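# Place the towel fully inside the basket

## Task

Get all of the towel inside the basket, with every other object left upright on the table.

## Robot and tools

Robot: two six-joint arms in a physics simulation. left_arm holds a five-finger left hand; right_arm holds a five-finger right hand, the left being its mirror image. Calibrated bases in the scene frame: left_arm at (-0.007, +0.455, 0) m, right_arm at (-0.022, -0.431, 0) m, each turned slightly about z (quat_wxyz +1.000, 0, 0, -0.025). A post stands on the floor behind the arms. A loose object may occasionally get nudged by something other than the robot.

Scene frame: origin at table-top height, halfway between the nominal arm bases; +x points out over the table, +z up, and left_arm is on the +y side (image left/right do not match the arm names). Positions, velocities and targets are all in this frame.

Hand point: a point fixed to the palm, 0.15 m out from the wrist flange along the fingers and 0.05 m in front of the palm. Its +z runs along straight fingers, +y out of the palm, and +x across the palm away from the thumb on the right hand (toward the thumb on the left hand). Straight fingers extend 0.06-0.07 m past the point and sit 0.06 m behind it along -y. A wrist bracket on the little-finger side can strike things. With level fingers the wrist can hang up to 0.11 m (palm down) or 0.23 m (palm up) below the point and reach the table first.

The row (28 numbers, all in [-1, 1], both arms always included): left_arm dx, dy, dz, rx, ry, rz; left hand little, ring, middle, index, thumb_bend, thumb_turn, force_limit, speed; then the identical 14 for right_arm. The pose numbers are offsets, not poses: they count from that arm's Hand target at the start of the action or move, along scene-frame axes, with 1.0 = 0.6 m or 180 degrees; rx, ry, rz form a single rotation vector turning about the Hand target position. Every row within one action or list counts from that same start, so sending an offset again moves the arm further. Six zeros = nothing new for that arm. Finger and thumb numbers are absolute targets: +1 open/straight, -1 closed/curled; thumb_turn -1 puts the thumb across in front of the palm, +1 beside it. force_limit maps -1..+1 to about 0..10 N at the fingertip (0..15 N for the two thumb motors); speed rises linearly from almost zero at -1 to full at +0.48 and stays full up to +1. To hold a hand unchanged, repeat the last eight numbers actually sent to it (before any were sent, use hand_measured plus hand_force_limit and hand_speed). Thumb opposed, the hand wraps objects about 0.035-0.065 m thick; thumb tip and index pad can pinch light items up to about 0.08 m. For gentle closing use speed -0.94 or lower. A motor only starts when its target changes by 0.002 or more; to grip harder raise force_limit and send a target more closed than hand_measured.

Tools:
- execute_actions(actions, cameras): actions is a list of actions, each a table of at most 15 rows of 28 numbers, one row per 1/30 s step; a shorter table repeats its final row up to 15. Empty actions returns camera images.
- move(target, speed, blend, stop_force, zero, blocking, cameras): straight-line path for each hand point toward one row or a list of up to 15 rows, all offsets measured from the same starting Hand targets. speed in m/s, 0.002-3.6, default 0.25 (turn rate up to twice that in rad/s). blend in m rounds corners in a list; 0 stops at each. stop_force in N, 3-120, ends an arm's path when its wrist sensor feels that much push against the motion; after contact the Hand target becomes the pose it backs off to. zero (true by default) re-zeros the sensor first. blocking=false returns early and cannot be combined with stop_force. Max 10 s per move; no collision avoidance. The move line reports done, off_target, moving, held or fault; limits=paced means the pose was clipped.
- wait(seconds, cameras): 0-3600 s, sends nothing new.
- stop(cameras): brakes a running move.
- zoom_image(camera, region): closer crop [x0, y0, x1, y1] px, at most 504x504, of cam_high, cam_left_wrist or cam_right_wrist (each 896x504).
- show_instructions(): reference pages.
- zero_wrist_force(arm): arm is left_arm or right_arm.
- finished_scene(scene): ends the scene; irreversible.

Results: end_effector_position (m), end_effector_quat_wxyz, velocities, Hand target (last commanded pose after clipping; orientation is clipped to within 32 degrees of the measured one each step), joint positions and torques, Wrist force/torque in the flange's own axes, and per-hand hand_measured, hand_stopped_by (moving, target, force, stalled, fault) and hand_load_n (positive when pushed open; about 0 after a lost grip). A hand point often rests a little short of its Hand target; send the gap as an offset. Reported positions can be off by a few cm.

Avoid: dropping anything, even millimetres, or releasing a moving part; anything leaving the table or being left off it; knocking other items over; hard contact with fixed or heavy things; pressing past a firm contact (the arms are stiff). About 150 N on an arm, or a joint torque over its limit (wrist joints 25.2 N m), stops that arm for 10 s. Keep the arms and hands clear of each other; the clearance check does not cover fingers. Don't route a wrist near its own base axis; go around. Holding loads or stretching out heats motors; at 85 °C the arm is braked for 30-60 s.

Each tool is called after "Request:" by a JSON object that holds its "method" and its "body", one argument or row to a line.

Reference images:

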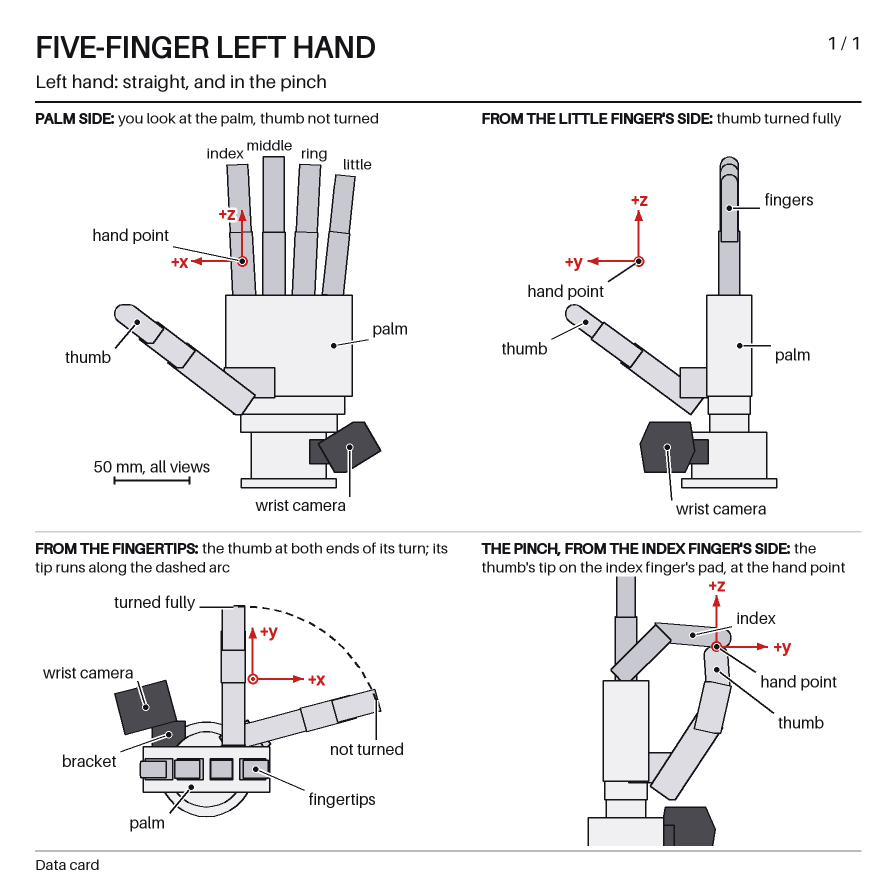

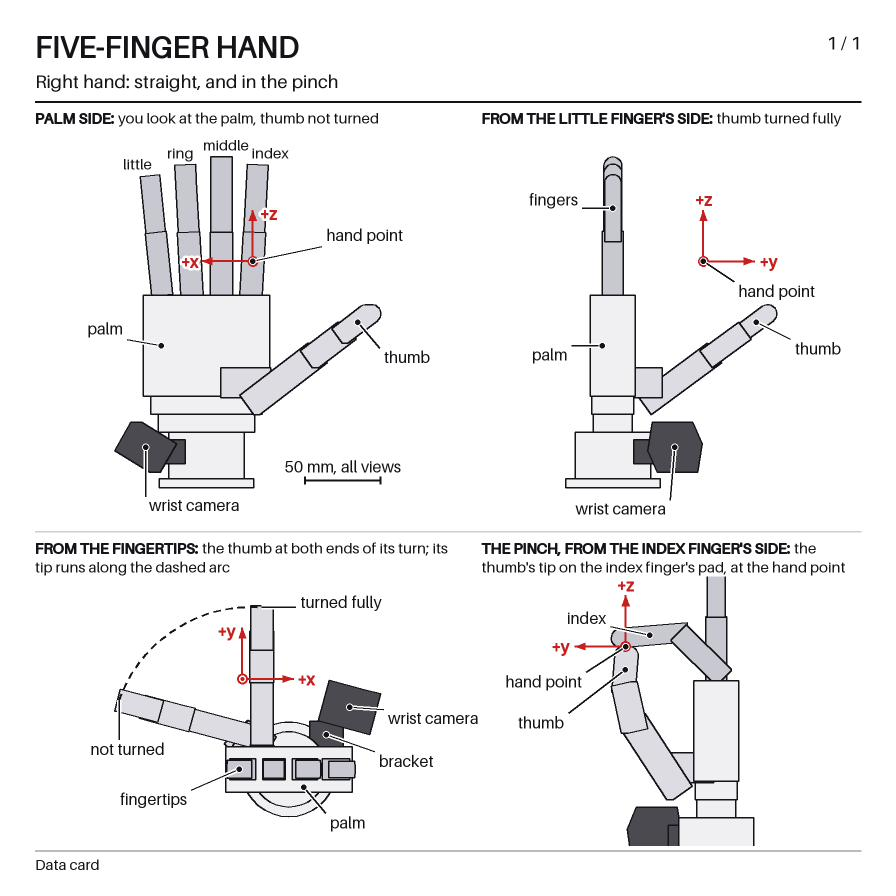

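## Session

Request:
{"method": "execute_actions", "body": {
  "actions": []
}}

Scene clock: 0.00 s.
left_arm: end_effector_position=(+0.1018, +0.1975, +0.2758) hand_measured=(+1.000, +1.000, +1.000, +1.000, +1.000, +1.000) hand_load_n=(+0.0, +0.0, +0.0, +0.0, +0.0, +0.0) hand_stopped_by=(target, target, target, target, target, target) hand_force_limit=0.00 hand_speed=-0.80 end_effector_quat_wxyz=(+0.009, +0.856, +0.502, -0.124) | right_arm: end_effector_position=(+0.4329, -0.2636, +0.2806) hand_measured=(+1.000, +1.000, +1.000, +1.000, +1.000, +1.000) hand_load_n=(+0.0, +0.0, +0.0, +0.0, +0.0, +0.0) hand_stopped_by=(target, target, target, target, target, target) hand_force_limit=0.00 hand_speed=-0.80 end_effector_quat_wxyz=(-0.041, -0.152, +0.898, +0.410)
Joint positions: left_arm=[2.617 -1.352 -1.931 1.616 -1.341 -0.053] | right_arm=[-0.347 -1.046 1.549 1.68 0.937 -2.508]
Joint velocities: within noise
Joint torques (N m): no reading
Wrist force (N): no reading
Wrist torque (N m): no reading
Wrist force, peak (N): no reading
Hand target: left_arm +0.1018, +0.1975, +0.2758; +0.009, +0.856, +0.502, -0.124 | right_arm +0.4329, -0.2636, +0.2806; -0.041, -0.152, +0.898, +0.410

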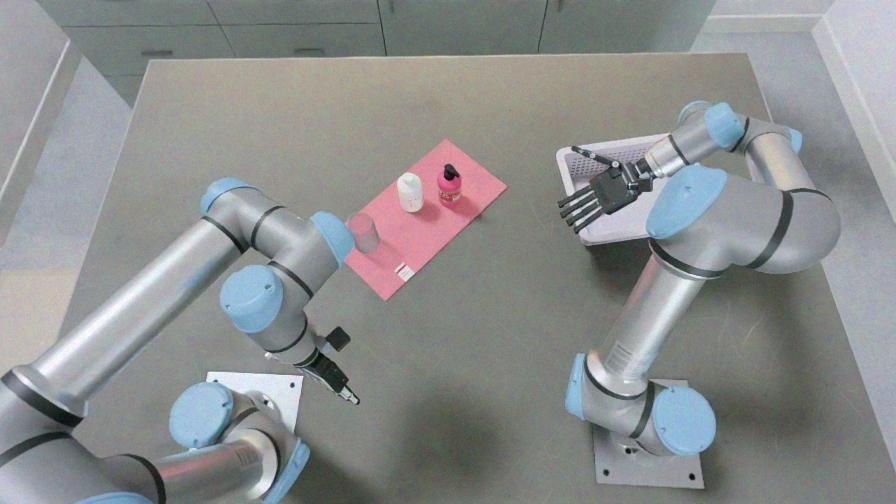

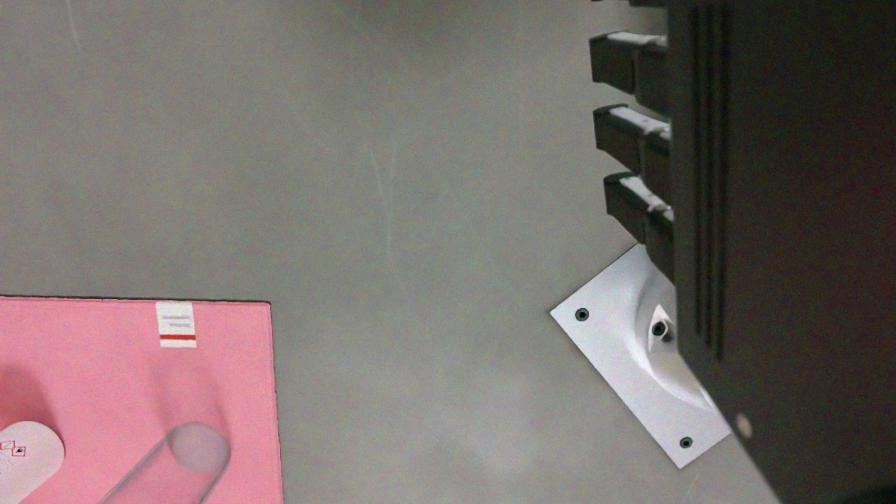

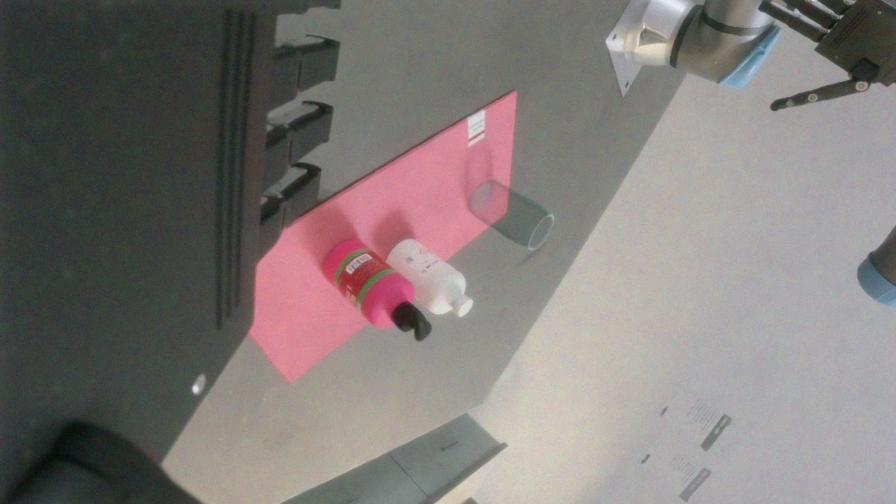

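Request:
{"method": "zoom_image", "body": {
  "camera": "cam_high",
  "region": [300, 120, 552, 320]
}}

Request:
{"method": "zoom_image", "body": {
  "camera": "cam_high",
  "region": [520, 80, 800, 300]
}}

Request:
{"method": "zoom_image", "body": {
  "camera": "cam_right_wrist",
  "region": [240, 80, 600, 400]
}}

Scaled by 2.000 from the camera's image (finer frame: 1280x720).

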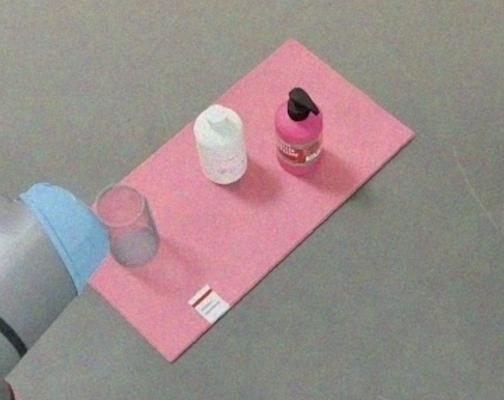

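Scaled by 1.800 from the camera's image (finer frame: 1280x720).

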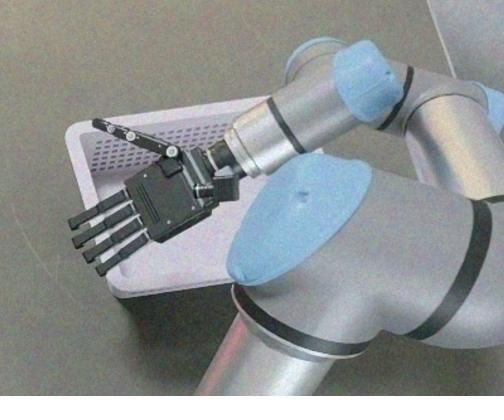

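Scaled by 1.400 from the camera's image (finer frame: 1280x720).

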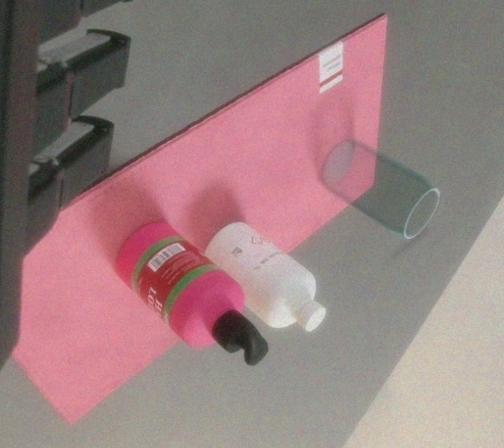

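Request:
{"method": "move", "body": {
  "target": [0.330,0.221,0.24,-0.107,-0.074,-0.511,1,1,1,1,1,1,0,-0.8,-0.388,-0.061,0.199,0,0,0,1,1,1,1,1,1,0,-0.8],
  "cameras": ["all"]
}}

Scene clock: 25.20 s.
left_arm: end_effector_position=(+0.2998, +0.3302, +0.4198) hand_measured=(+1.000, +1.000, +1.000, +1.000, +1.000, +1.000) hand_load_n=(+0.0, +0.0, +0.0, +0.0, +0.0, +0.0) hand_stopped_by=(target, target, target, target, target, target) hand_force_limit=0.00 hand_speed=-0.80 end_effector_quat_wxyz=(+0.098, +0.949, -0.291, -0.077) | right_arm: end_effector_position=(+0.2001, -0.3002, +0.4000) hand_measured=(+1.000, +1.000, +1.000, +1.000, +1.000, +1.000) hand_load_n=(+0.0, +0.0, +0.0, +0.0, +0.0, +0.0) hand_stopped_by=(target, target, target, target, target, target) hand_force_limit=0.00 hand_speed=-0.80 end_effector_quat_wxyz=(-0.041, -0.152, +0.898, +0.410)
Joint positions: left_arm=[3.502 -1.681 -1.351 1.223 -1.499 2.485] | right_arm=[-0.819 -1.708 2.065 2.016 1.249 -2.912]
Joint torques (N m): left_arm=[-7.72 23.8 20.72 -1.68 1.16 2.15] | right_arm=[0.24 -11.57 -24.08 2.43 -2.35 0.97]
Wrist force (N): left_arm=[0.5 -0.8 -0.7] | right_arm=[0.4 0.1 -0.3]
Wrist torque (N m): left_arm=[0.04 -0.09 0.14] | right_arm=[0.03 -0.09 -0.05]
Wrist force, peak (N): left_arm=[0.8 -1.6 -1.5] | right_arm=[1.0 0.4 -0.4]
Hand target: left_arm +0.2998, +0.3301, +0.4198; +0.098, +0.949, -0.291, -0.077 | right_arm +0.2001, -0.3002, +0.4000; -0.041, -0.152, +0.898, +0.410
Off the commanded pose: left_arm 0.000 m, 0 deg | right_arm 0.000 m, 0 deg.
move: done

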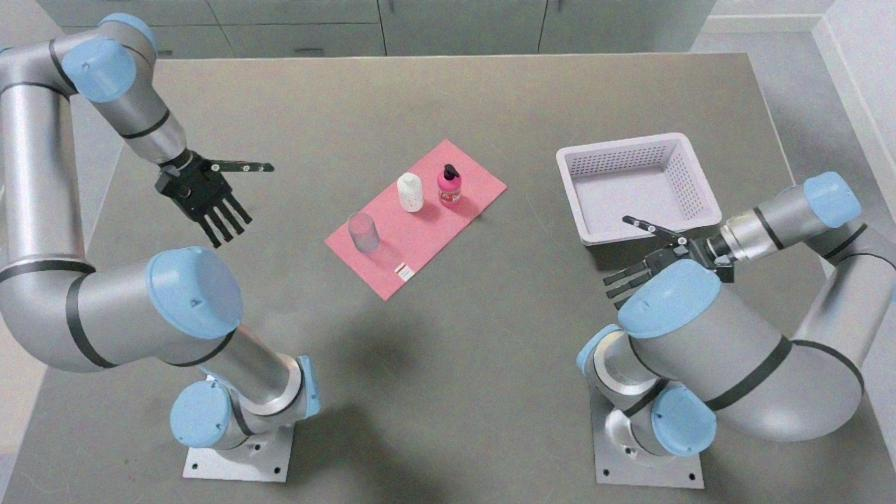

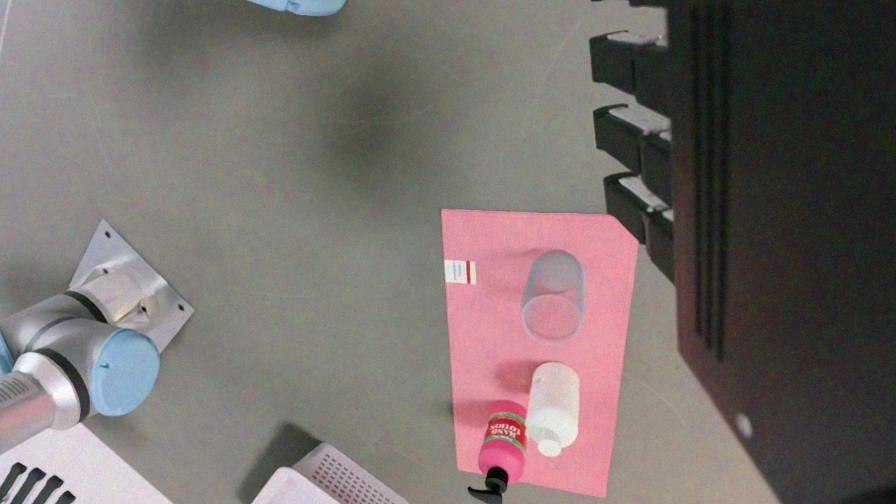

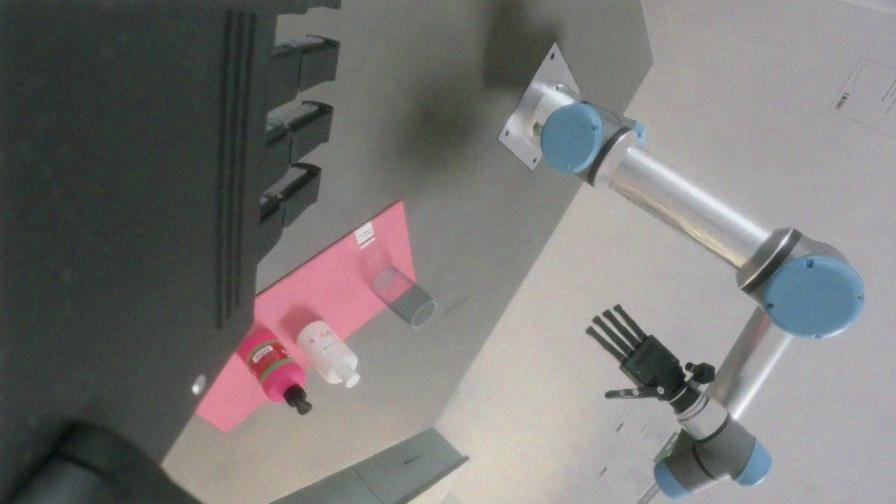

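Request:
{"method": "zoom_image", "body": {
  "camera": "cam_left_wrist",
  "region": [400, 0, 896, 504]
}}

Scaled by 1.000.

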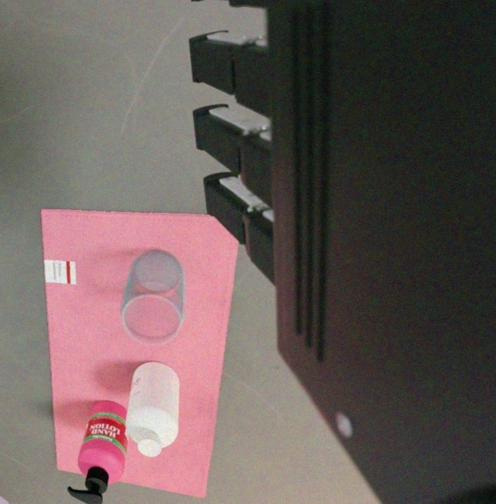

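Request:
{"method": "move", "body": {
  "target": [0.25,-0.183,-0.167,-0.080,-0.479,0.204,1,1,1,1,1,1,0,-0.8,0,0,0,0,0,0,1,1,1,1,1,1,0,-0.8],
  "cameras": ["all"]
}}

Scene clock: 37.03 s.
left_arm: end_effector_position=(+0.4498, +0.2203, +0.3196) hand_measured=(+1.000, +1.000, +1.000, +1.000, +1.000, +1.000) hand_load_n=(+0.0, +0.0, +0.0, +0.0, +0.0, +0.0) hand_stopped_by=(target, target, target, target, target, target) hand_force_limit=0.00 hand_speed=-0.80 end_effector_quat_wxyz=(-0.001, +0.766, -0.001, +0.643) end_effector_velocity=(+0.001, +0.000, +0.002) end_effector_angular_velocity=(-0.002, -0.006, +0.002) | right_arm: end_effector_position=(+0.2001, -0.3002, +0.4000) hand_measured=(+1.000, +1.000, +1.000, +1.000, +1.000, +1.000) hand_load_n=(+0.0, +0.0, +0.0, +0.0, +0.0, +0.0) hand_stopped_by=(target, target, target, target, target, target) hand_force_limit=0.00 hand_speed=-0.80 end_effector_quat_wxyz=(-0.041, -0.152, +0.898, +0.410)
Joint positions: left_arm=[3.004 -1.297 -2.212 3.333 -1.755 1.54] | right_arm=[-0.819 -1.708 2.065 2.016 1.249 -2.912]
Joint velocities: left_arm=[0 0 0.001 0.005 -0.003 -0.001] | right_arm=[within noise]
Joint torques (N m): left_arm=[-6.07 12.43 28.25 2.06 -1.56 2.64] | right_arm=[6.59 -6.21 -23.22 3.16 -0.03 1.75]
Wrist force (N): left_arm=[-1.0 0.2 -2.7] | right_arm=[0.4 0.2 -0.4]
Wrist torque (N m): left_arm=[0.27 -0.12 -0.14] | right_arm=[0.06 -0.08 -0.04]
Wrist force, peak (N): left_arm=[-1.3 0.5 -2.8] | right_arm=[0.5 0.1 -0.6]
Hand target: left_arm +0.4498, +0.2203, +0.3196; -0.001, +0.766, -0.001, +0.643 | right_arm +0.2001, -0.3002, +0.4000; -0.041, -0.152, +0.898, +0.410
Off the commanded pose: left_arm 0.000 m, 0 deg | right_arm 0.000 m, 0 deg.
move: done

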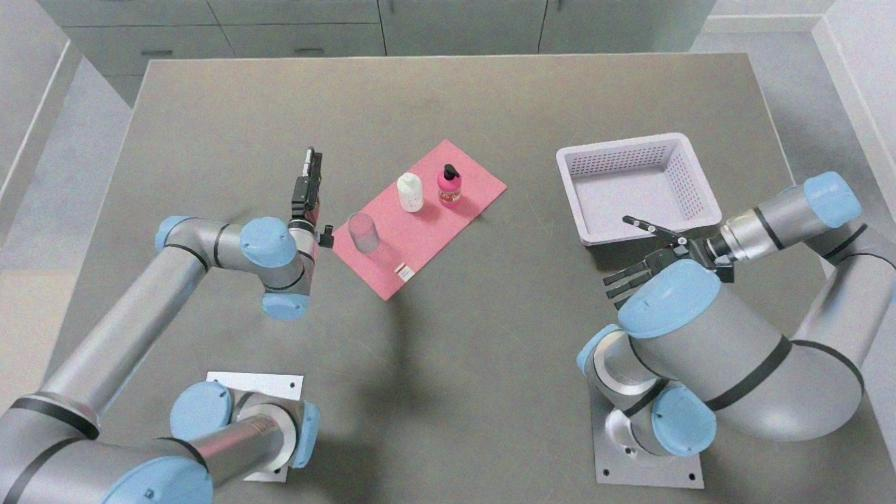

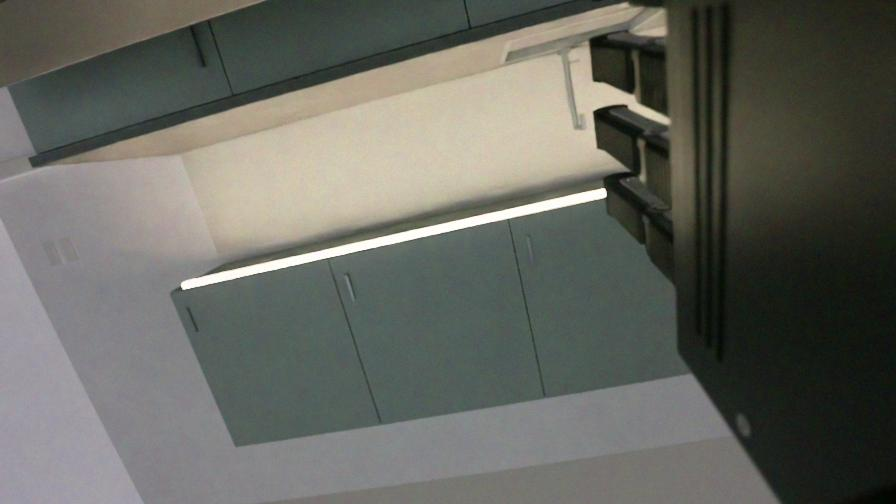

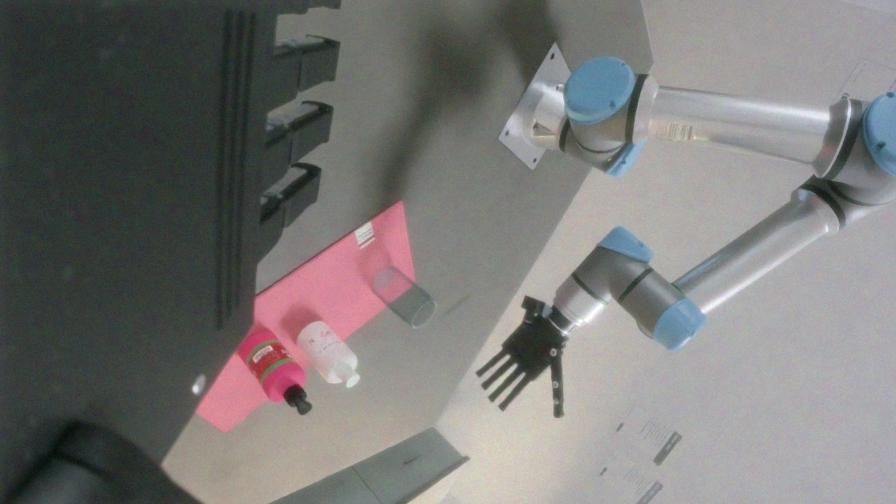

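Request:
{"method": "move", "body": {
  "target": [0,0.05,-0.325,0,0,0,1,1,1,1,1,1,0,-0.8,0,0,0,0,0,0,1,1,1,1,1,1,0,-0.8],
  "cameras": ["all"],
  "speed": 0.15
}}

Request:
{"method": "zoom_image", "body": {
  "camera": "cam_high",
  "region": [240, 120, 492, 320]
}}

Request:
{"method": "zoom_image", "body": {
  "camera": "cam_right_wrist",
  "region": [240, 180, 640, 480]
}}

Scene clock: 39.77 s.
left_arm: end_effector_position=(+0.4498, +0.2504, +0.1247) hand_measured=(+1.000, +1.000, +1.000, +1.000, +1.000, +1.000) hand_load_n=(+0.0, +0.0, +0.0, +0.0, +0.0, +0.0) hand_stopped_by=(target, target, target, target, target, target) hand_force_limit=0.00 hand_speed=-0.80 end_effector_quat_wxyz=(-0.001, +0.766, -0.001, +0.643) | right_arm: end_effector_position=(+0.2001, -0.3002, +0.4000) hand_measured=(+1.000, +1.000, +1.000, +1.000, +1.000, +1.000) hand_load_n=(+0.0, -0.5, +0.0, +0.0, +0.0, +0.0) hand_stopped_by=(target, target, target, target, target, target) hand_force_limit=0.00 hand_speed=-0.80 end_effector_quat_wxyz=(-0.041, -0.152, +0.898, +0.410)
Joint positions: left_arm=[3.138 -1.688 -2.549 4.064 -1.624 1.564] | right_arm=[-0.819 -1.708 2.065 2.016 1.249 -2.912]
Joint torques (N m): left_arm=[-4.37 5.49 20.86 2.49 -1.15 -2.04] | right_arm=[8.35 -4.54 -22.55 2.2 -0.89 1.81]
Wrist force (N): left_arm=[-1.0 0.4 -3.0] | right_arm=[0.3 0.1 -0.3]
Wrist torque (N m): left_arm=[0.35 -0.05 -0.12] | right_arm=[0.03 -0.08 -0.05]
Wrist force, peak (N): left_arm=[-2.4 0.0 -2.6] | right_arm=[0.5 0.3 -0.5]
Hand target: left_arm +0.4498, +0.2503, +0.1246; -0.001, +0.766, -0.001, +0.643 | right_arm +0.2001, -0.3002, +0.4000; -0.041, -0.152, +0.898, +0.410
Off the commanded pose: left_arm 0.000 m, 0 deg | right_arm 0.000 m, 0 deg.
move: done

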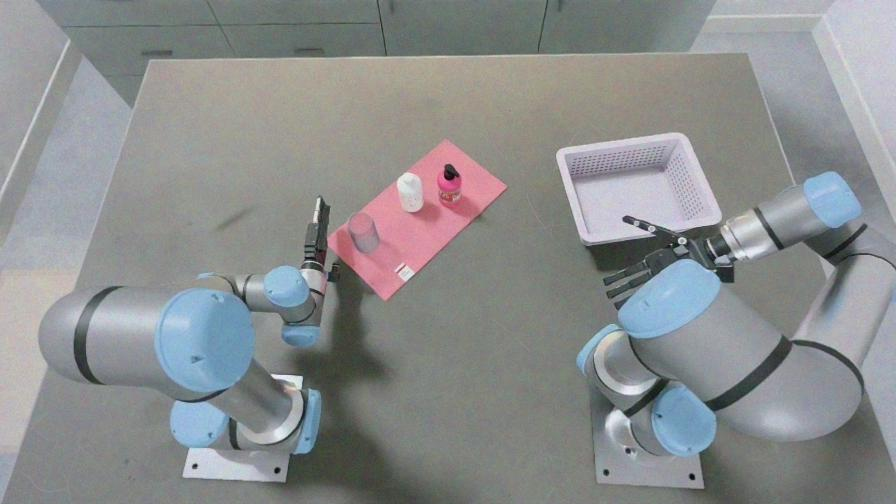

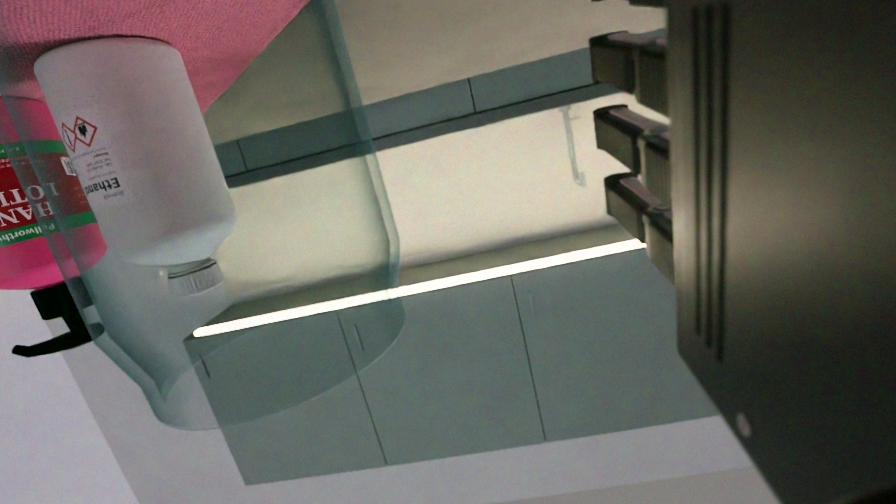

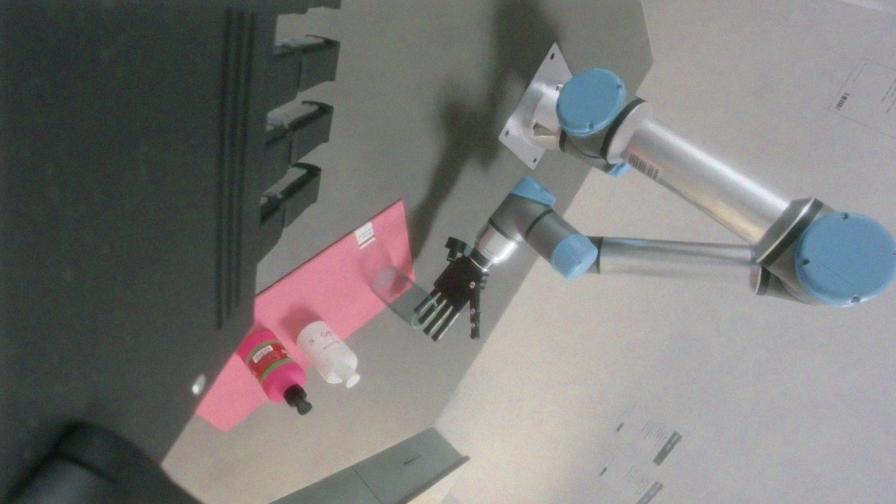

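Scaled by 2.000 from the camera's image (finer frame: 1280x720).

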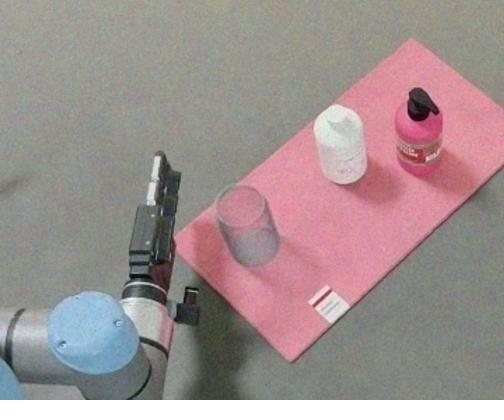

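Scaled by 1.260 from the camera's image (finer frame: 1280x720).

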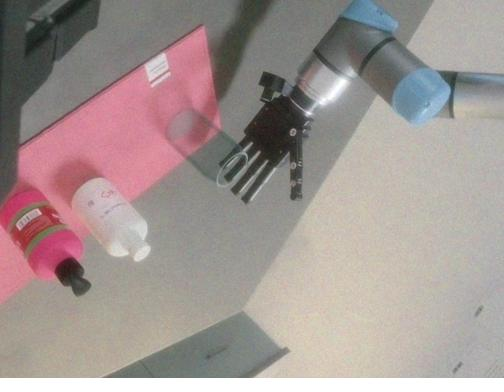

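Request:
{"method": "move", "body": {
  "target": [-0.0250,-0.083,-0.032,0,0,0,1,1,1,1,1,1,0,-0.8,0,0,0,0,0,0,1,1,1,1,1,1,0,-0.8],
  "cameras": ["all"],
  "speed": 0.05,
  "stop_force": 4
}}

Request:
{"method": "zoom_image", "body": {
  "camera": "cam_high",
  "region": [240, 120, 492, 320]
}}

Request:
{"method": "zoom_image", "body": {
  "camera": "cam_right_wrist",
  "region": [340, 180, 540, 380]
}}

Scene clock: 47.83 s.
left_arm: end_effector_position=(+0.4348, +0.2005, +0.1054) hand_measured=(+1.000, +1.000, +1.000, +1.000, +1.000, +1.000) hand_load_n=(+0.0, +0.0, +0.0, +0.0, +0.0, +0.0) hand_stopped_by=(target, target, target, target, target, target) hand_force_limit=0.00 hand_speed=-0.80 end_effector_quat_wxyz=(-0.001, +0.766, -0.001, +0.643) | right_arm: end_effector_position=(+0.2001, -0.3002, +0.4000) hand_measured=(+1.000, +1.000, +1.000, +1.000, +1.000, +1.000) hand_load_n=(+0.0, +0.0, +0.0, +0.0, -0.5, +0.0) hand_stopped_by=(target, target, target, target, target, target) hand_force_limit=0.00 hand_speed=-0.80 end_effector_quat_wxyz=(-0.041, -0.152, +0.898, +0.410)
Joint positions: left_arm=[2.908 -1.803 -2.499 4.122 -1.851 1.523] | right_arm=[-0.819 -1.708 2.065 2.016 1.249 -2.912]
Joint torques (N m): left_arm=[-6.32 29.17 -0.18 -0.38 -1.38 2.68] | right_arm=[8.84 -4.7 -21.69 1.33 -2.65 1.73]
Wrist force (N): left_arm=[-1.1 0.8 -3.1] | right_arm=[0.4 0.2 -0.5]
Wrist torque (N m): left_arm=[0.44 -0.11 -0.11] | right_arm=[0.05 -0.08 -0.04]
Wrist force, peak (N): left_arm=[-1.0 1.1 -3.1] | right_arm=[0.3 0.3 -0.6]
Hand target: left_arm +0.4348, +0.2005, +0.1054; -0.001, +0.766, -0.001, +0.643 | right_arm +0.2001, -0.3002, +0.4000; -0.041, -0.152, +0.898, +0.410
Off the commanded pose: left_arm 0.000 m, 0 deg | right_arm 0.000 m, 0 deg.
move: done

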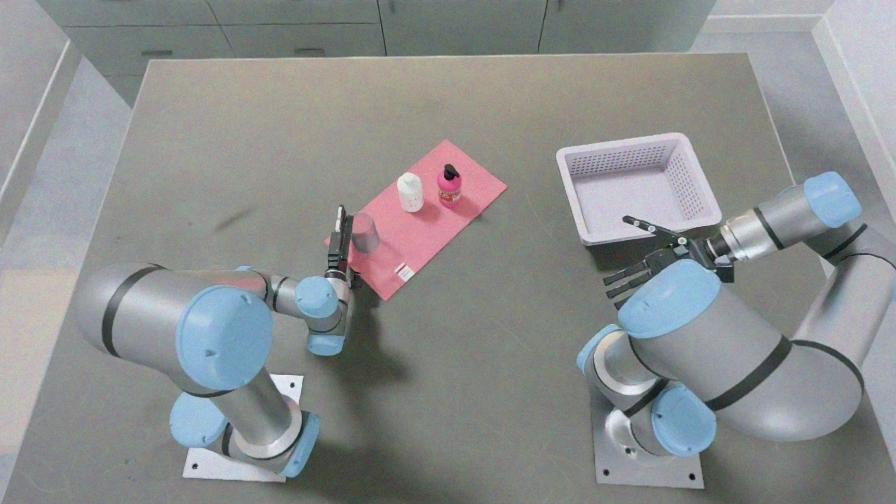

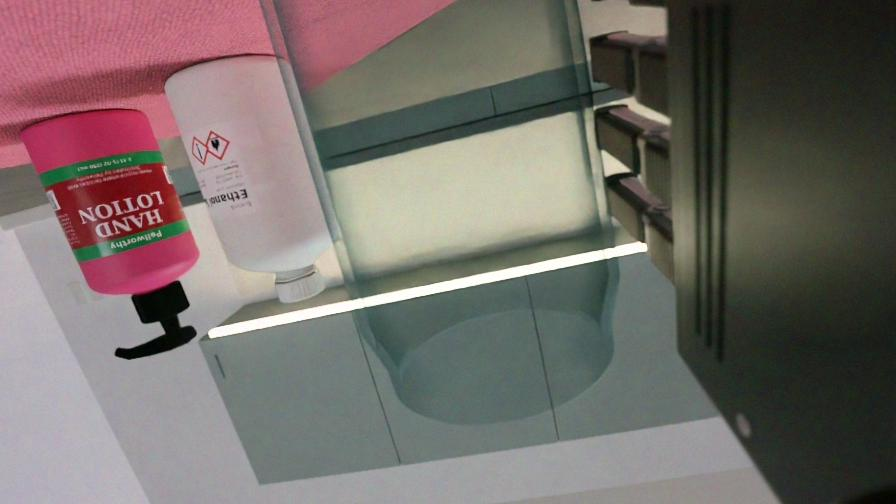

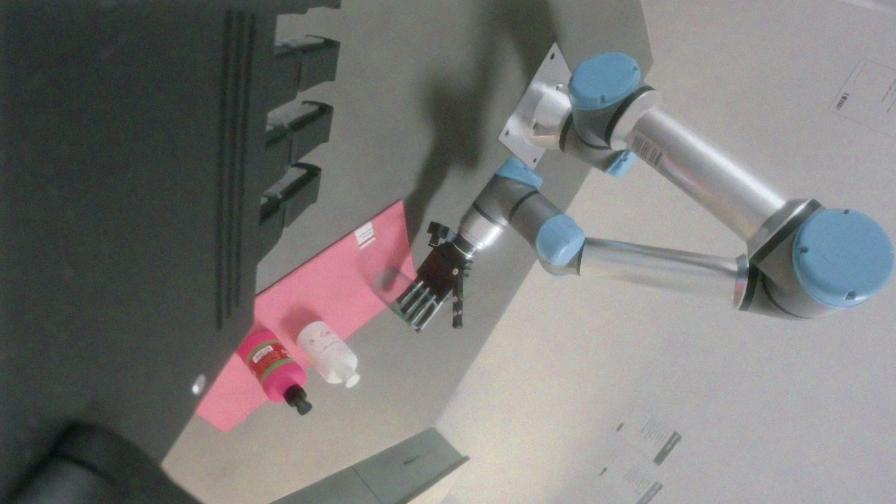

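Scaled by 2.000 from the camera's image (finer frame: 1280x720).

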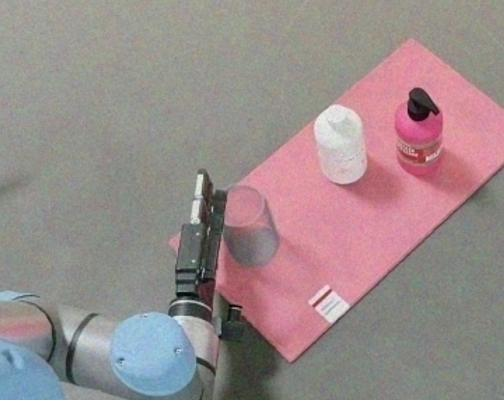

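Scaled by 2.520 from the camera's image (finer frame: 1280x720).

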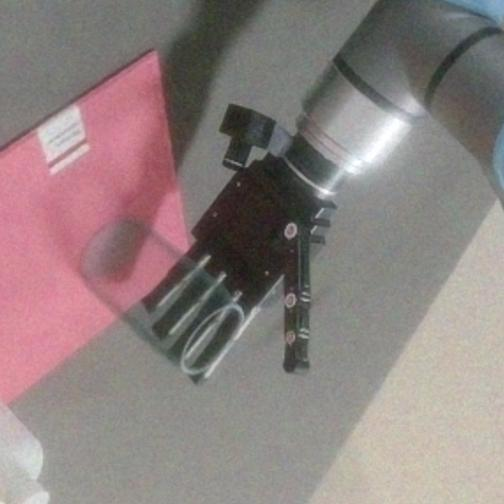

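Request:
{"method": "move", "body": {
  "target": [-0.0167,0,0,0,0,0,1,1,1,1,1,1,0,-0.8,0,0,0,0,0,0,1,1,1,1,1,1,0,-0.8],
  "speed": 0.05,
  "cameras": []
}}

Request:
{"method": "move", "body": {
  "target": [0,0,0,0,0,0,1,1,1,1,1,-1,0,-0.6,0,0,0,0,0,0,1,1,1,1,1,1,0,-0.8],
  "cameras": ["all"]
}}

Request:
{"method": "zoom_image", "body": {
  "camera": "cam_right_wrist",
  "region": [340, 180, 540, 380]
}}

Scene clock: 49.93 s.
left_arm: end_effector_position=(+0.4247, +0.2005, +0.1055) hand_measured=(+1.000, +1.000, +1.000, +1.000, +1.000, +1.000) hand_load_n=(+0.0, +0.0, +0.0, +0.0, +0.0, +0.0) hand_stopped_by=(target, target, target, target, target, target) hand_force_limit=0.00 hand_speed=-0.80 end_effector_quat_wxyz=(-0.001, +0.766, -0.001, +0.643) | right_arm: end_effector_position=(+0.2001, -0.3002, +0.4000) hand_measured=(+1.000, +1.000, +1.000, +1.000, +1.000, +1.000) hand_load_n=(+0.0, +0.0, +0.0, +0.0, +0.0, +0.0) hand_stopped_by=(target, target, target, target, target, target) hand_force_limit=0.00 hand_speed=-0.80 end_effector_quat_wxyz=(-0.041, -0.152, +0.898, +0.410)
Joint positions: left_arm=[2.895 -1.791 -2.519 4.129 -1.863 1.52] | right_arm=[-0.819 -1.708 2.065 2.016 1.249 -2.912]
Joint torques (N m): left_arm=[7.34 5.58 20.19 -0.2 1.3 -1.05] | right_arm=[8.46 -4.39 -20.85 1.38 -2.98 1.76]
Wrist force (N): left_arm=[-1.1 0.5 -2.5] | right_arm=[0.3 0.1 -0.4]
Wrist torque (N m): left_arm=[0.37 -0.09 -0.10] | right_arm=[0.04 -0.08 -0.04]
Wrist force, peak (N): left_arm=[-1.1 0.4 -3.6] | right_arm=[0.4 0.3 -0.5]
Hand target: left_arm +0.4248, +0.2005, +0.1054; -0.001, +0.766, -0.001, +0.643 | right_arm +0.2001, -0.3002, +0.4000; -0.041, -0.152, +0.898, +0.410
Off the commanded pose: left_arm 0.000 m, 0 deg | right_arm 0.000 m, 0 deg.
move: done

Scene clock: 52.80 s.
left_arm: end_effector_position=(+0.4248, +0.2005, +0.1054) hand_measured=(+1.000, +1.000, +1.000, +1.000, +1.000, -1.000) hand_load_n=(+0.0, +0.0, +0.0, +0.0, +0.0, +0.0) hand_stopped_by=(target, target, target, target, target, target) hand_force_limit=0.00 hand_speed=-0.60 end_effector_quat_wxyz=(-0.001, +0.766, -0.001, +0.643) | right_arm: end_effector_position=(+0.2001, -0.3002, +0.4000) hand_measured=(+1.000, +1.000, +1.000, +1.000, +1.000, +1.000) hand_load_n=(+0.0, +0.0, +0.0, +0.0, +0.0, +0.0) hand_stopped_by=(target, target, target, target, target, target) hand_force_limit=0.00 hand_speed=-0.80 end_effector_quat_wxyz=(-0.041, -0.152, +0.898, +0.410)
Joint positions: left_arm=[2.895 -1.791 -2.519 4.129 -1.863 1.52] | right_arm=[-0.819 -1.708 2.065 2.016 1.249 -2.912]
Joint torques (N m): left_arm=[6.34 8.17 19.81 0.06 0.71 2.32] | right_arm=[8.62 -4.6 -20.7 1.3 -2.98 1.81]
Wrist force (N): left_arm=[-1.4 0.5 -3.1] | right_arm=[0.3 0.1 -0.2]
Wrist torque (N m): left_arm=[0.40 -0.05 -0.10] | right_arm=[0.01 -0.09 -0.05]
Wrist force, peak (N): left_arm=[-1.4 0.5 -3.1] | right_arm=[0.5 0.2 -0.5]
Hand target: left_arm +0.4248, +0.2005, +0.1054; -0.001, +0.766, -0.001, +0.643 | right_arm +0.2001, -0.3002, +0.4000; -0.041, -0.152, +0.898, +0.410
Off the commanded pose: left_arm 0.000 m, 0 deg | right_arm 0.000 m, 0 deg.
move: done

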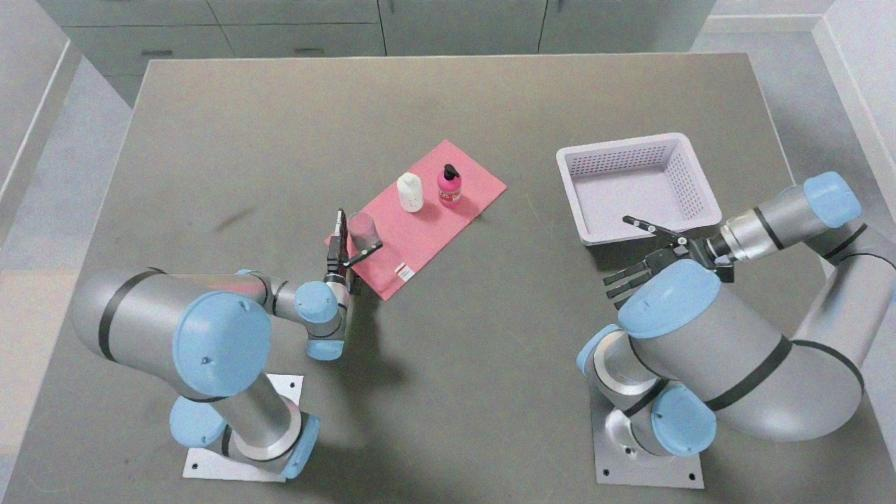

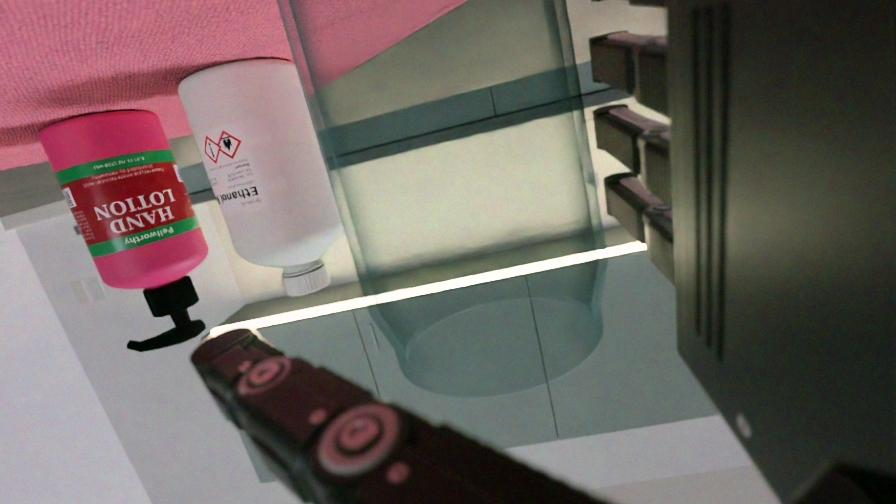

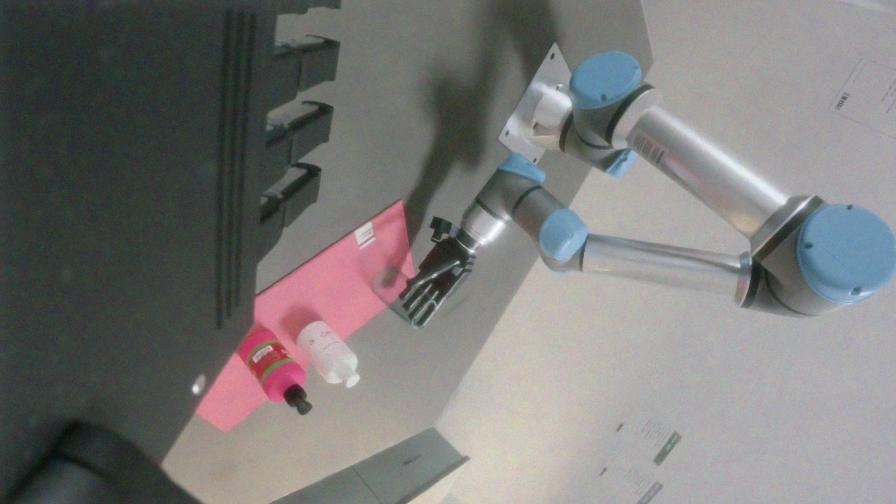

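Scaled by 2.520 from the camera's image (finer frame: 1280x720).

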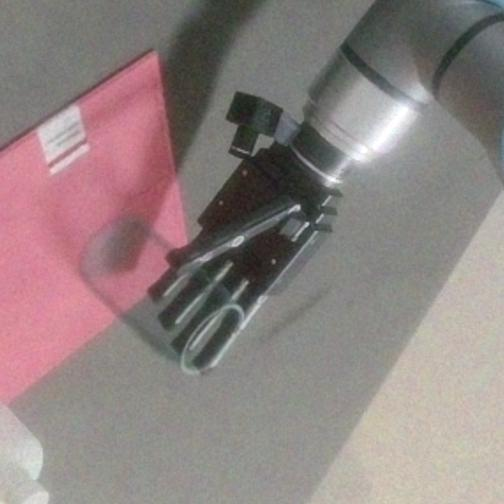

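Request:
{"method": "move", "body": {
  "target": [0,0,0,0,0,0,-0.6,-0.6,-0.6,-0.6,-0.6,-1,-0.4,-0.88,0,0,0,0,0,0,1,1,1,1,1,1,0,-0.8],
  "cameras": ["all"]
}}

Request:
{"method": "zoom_image", "body": {
  "camera": "cam_right_wrist",
  "region": [340, 180, 540, 380]
}}

Scene clock: 55.57 s.
left_arm: end_effector_position=(+0.4248, +0.2005, +0.1054) hand_measured=(+0.410, +0.400, +0.366, +0.334, +0.690, -1.000) hand_load_n=(+0.0, +0.0, +2.5, +6.5, +10.5, +0.0) hand_stopped_by=(force, force, force, force, force, target) hand_force_limit=-0.40 hand_speed=-0.88 end_effector_quat_wxyz=(-0.001, +0.766, -0.001, +0.643) | right_arm: end_effector_position=(+0.2001, -0.3002, +0.4000) hand_measured=(+1.000, +1.000, +1.000, +1.000, +1.000, +1.000) hand_load_n=(+0.0, +0.0, +0.0, +0.0, +0.0, +0.0) hand_stopped_by=(target, target, target, target, target, target) hand_force_limit=0.00 hand_speed=-0.80 end_effector_quat_wxyz=(-0.041, -0.152, +0.898, +0.410)
Joint positions: left_arm=[2.895 -1.791 -2.519 4.129 -1.863 1.52] | right_arm=[-0.819 -1.708 2.065 2.016 1.249 -2.912]
Joint torques (N m): left_arm=[7.31 8.74 17.32 0.85 0.4 2.4] | right_arm=[8.64 -4.82 -19.97 1.34 -2.95 1.85]
Wrist force (N): left_arm=[-1.2 0.3 -2.9] | right_arm=[0.5 0.1 -0.3]
Wrist torque (N m): left_arm=[0.39 -0.07 -0.05] | right_arm=[0.03 -0.11 -0.04]
Wrist force, peak (N): left_arm=[-1.0 0.6 -3.1] | right_arm=[0.6 0.0 -0.5]
Hand target: left_arm +0.4248, +0.2005, +0.1054; -0.001, +0.766, -0.001, +0.643 | right_arm +0.2001, -0.3002, +0.4000; -0.041, -0.152, +0.898, +0.410
Off the commanded pose: left_arm 0.000 m, 0 deg | right_arm 0.000 m, 0 deg.
move: done

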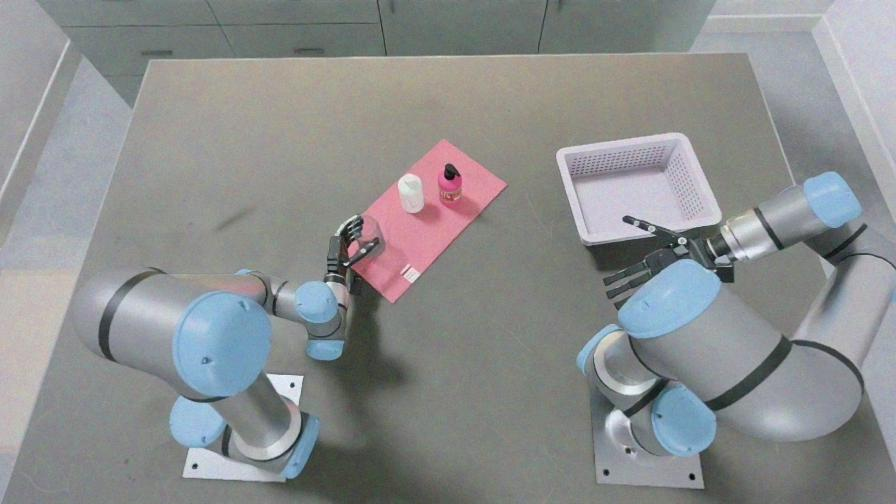

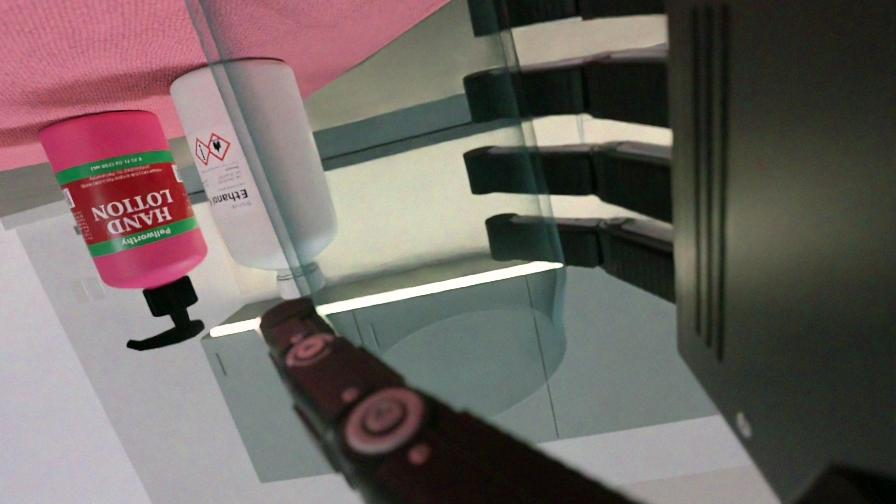

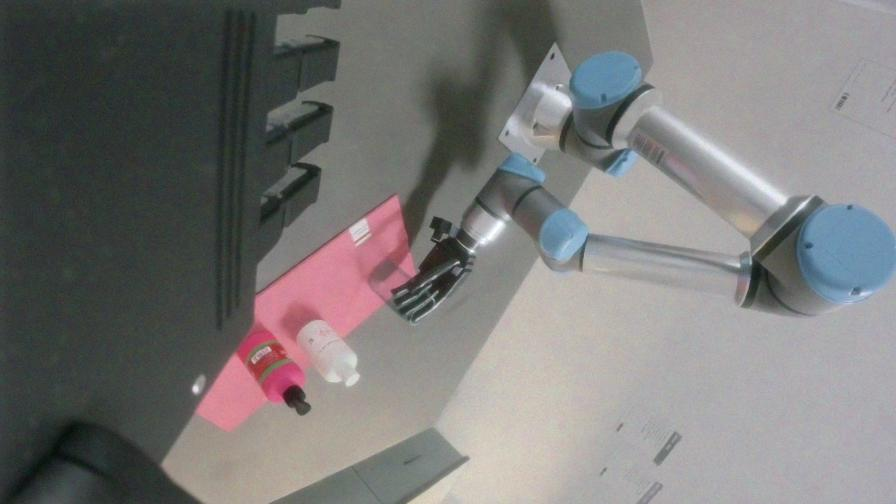

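Scaled by 2.520 from the camera's image (finer frame: 1280x720).

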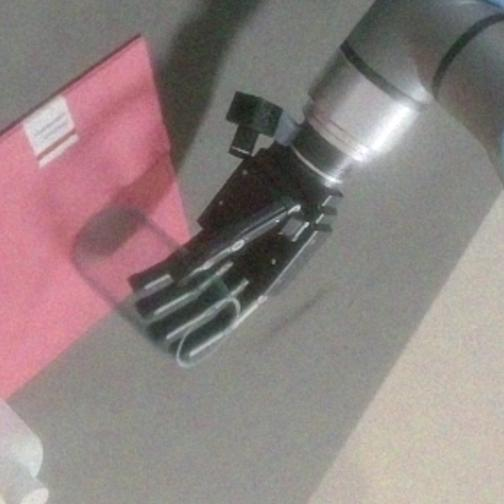

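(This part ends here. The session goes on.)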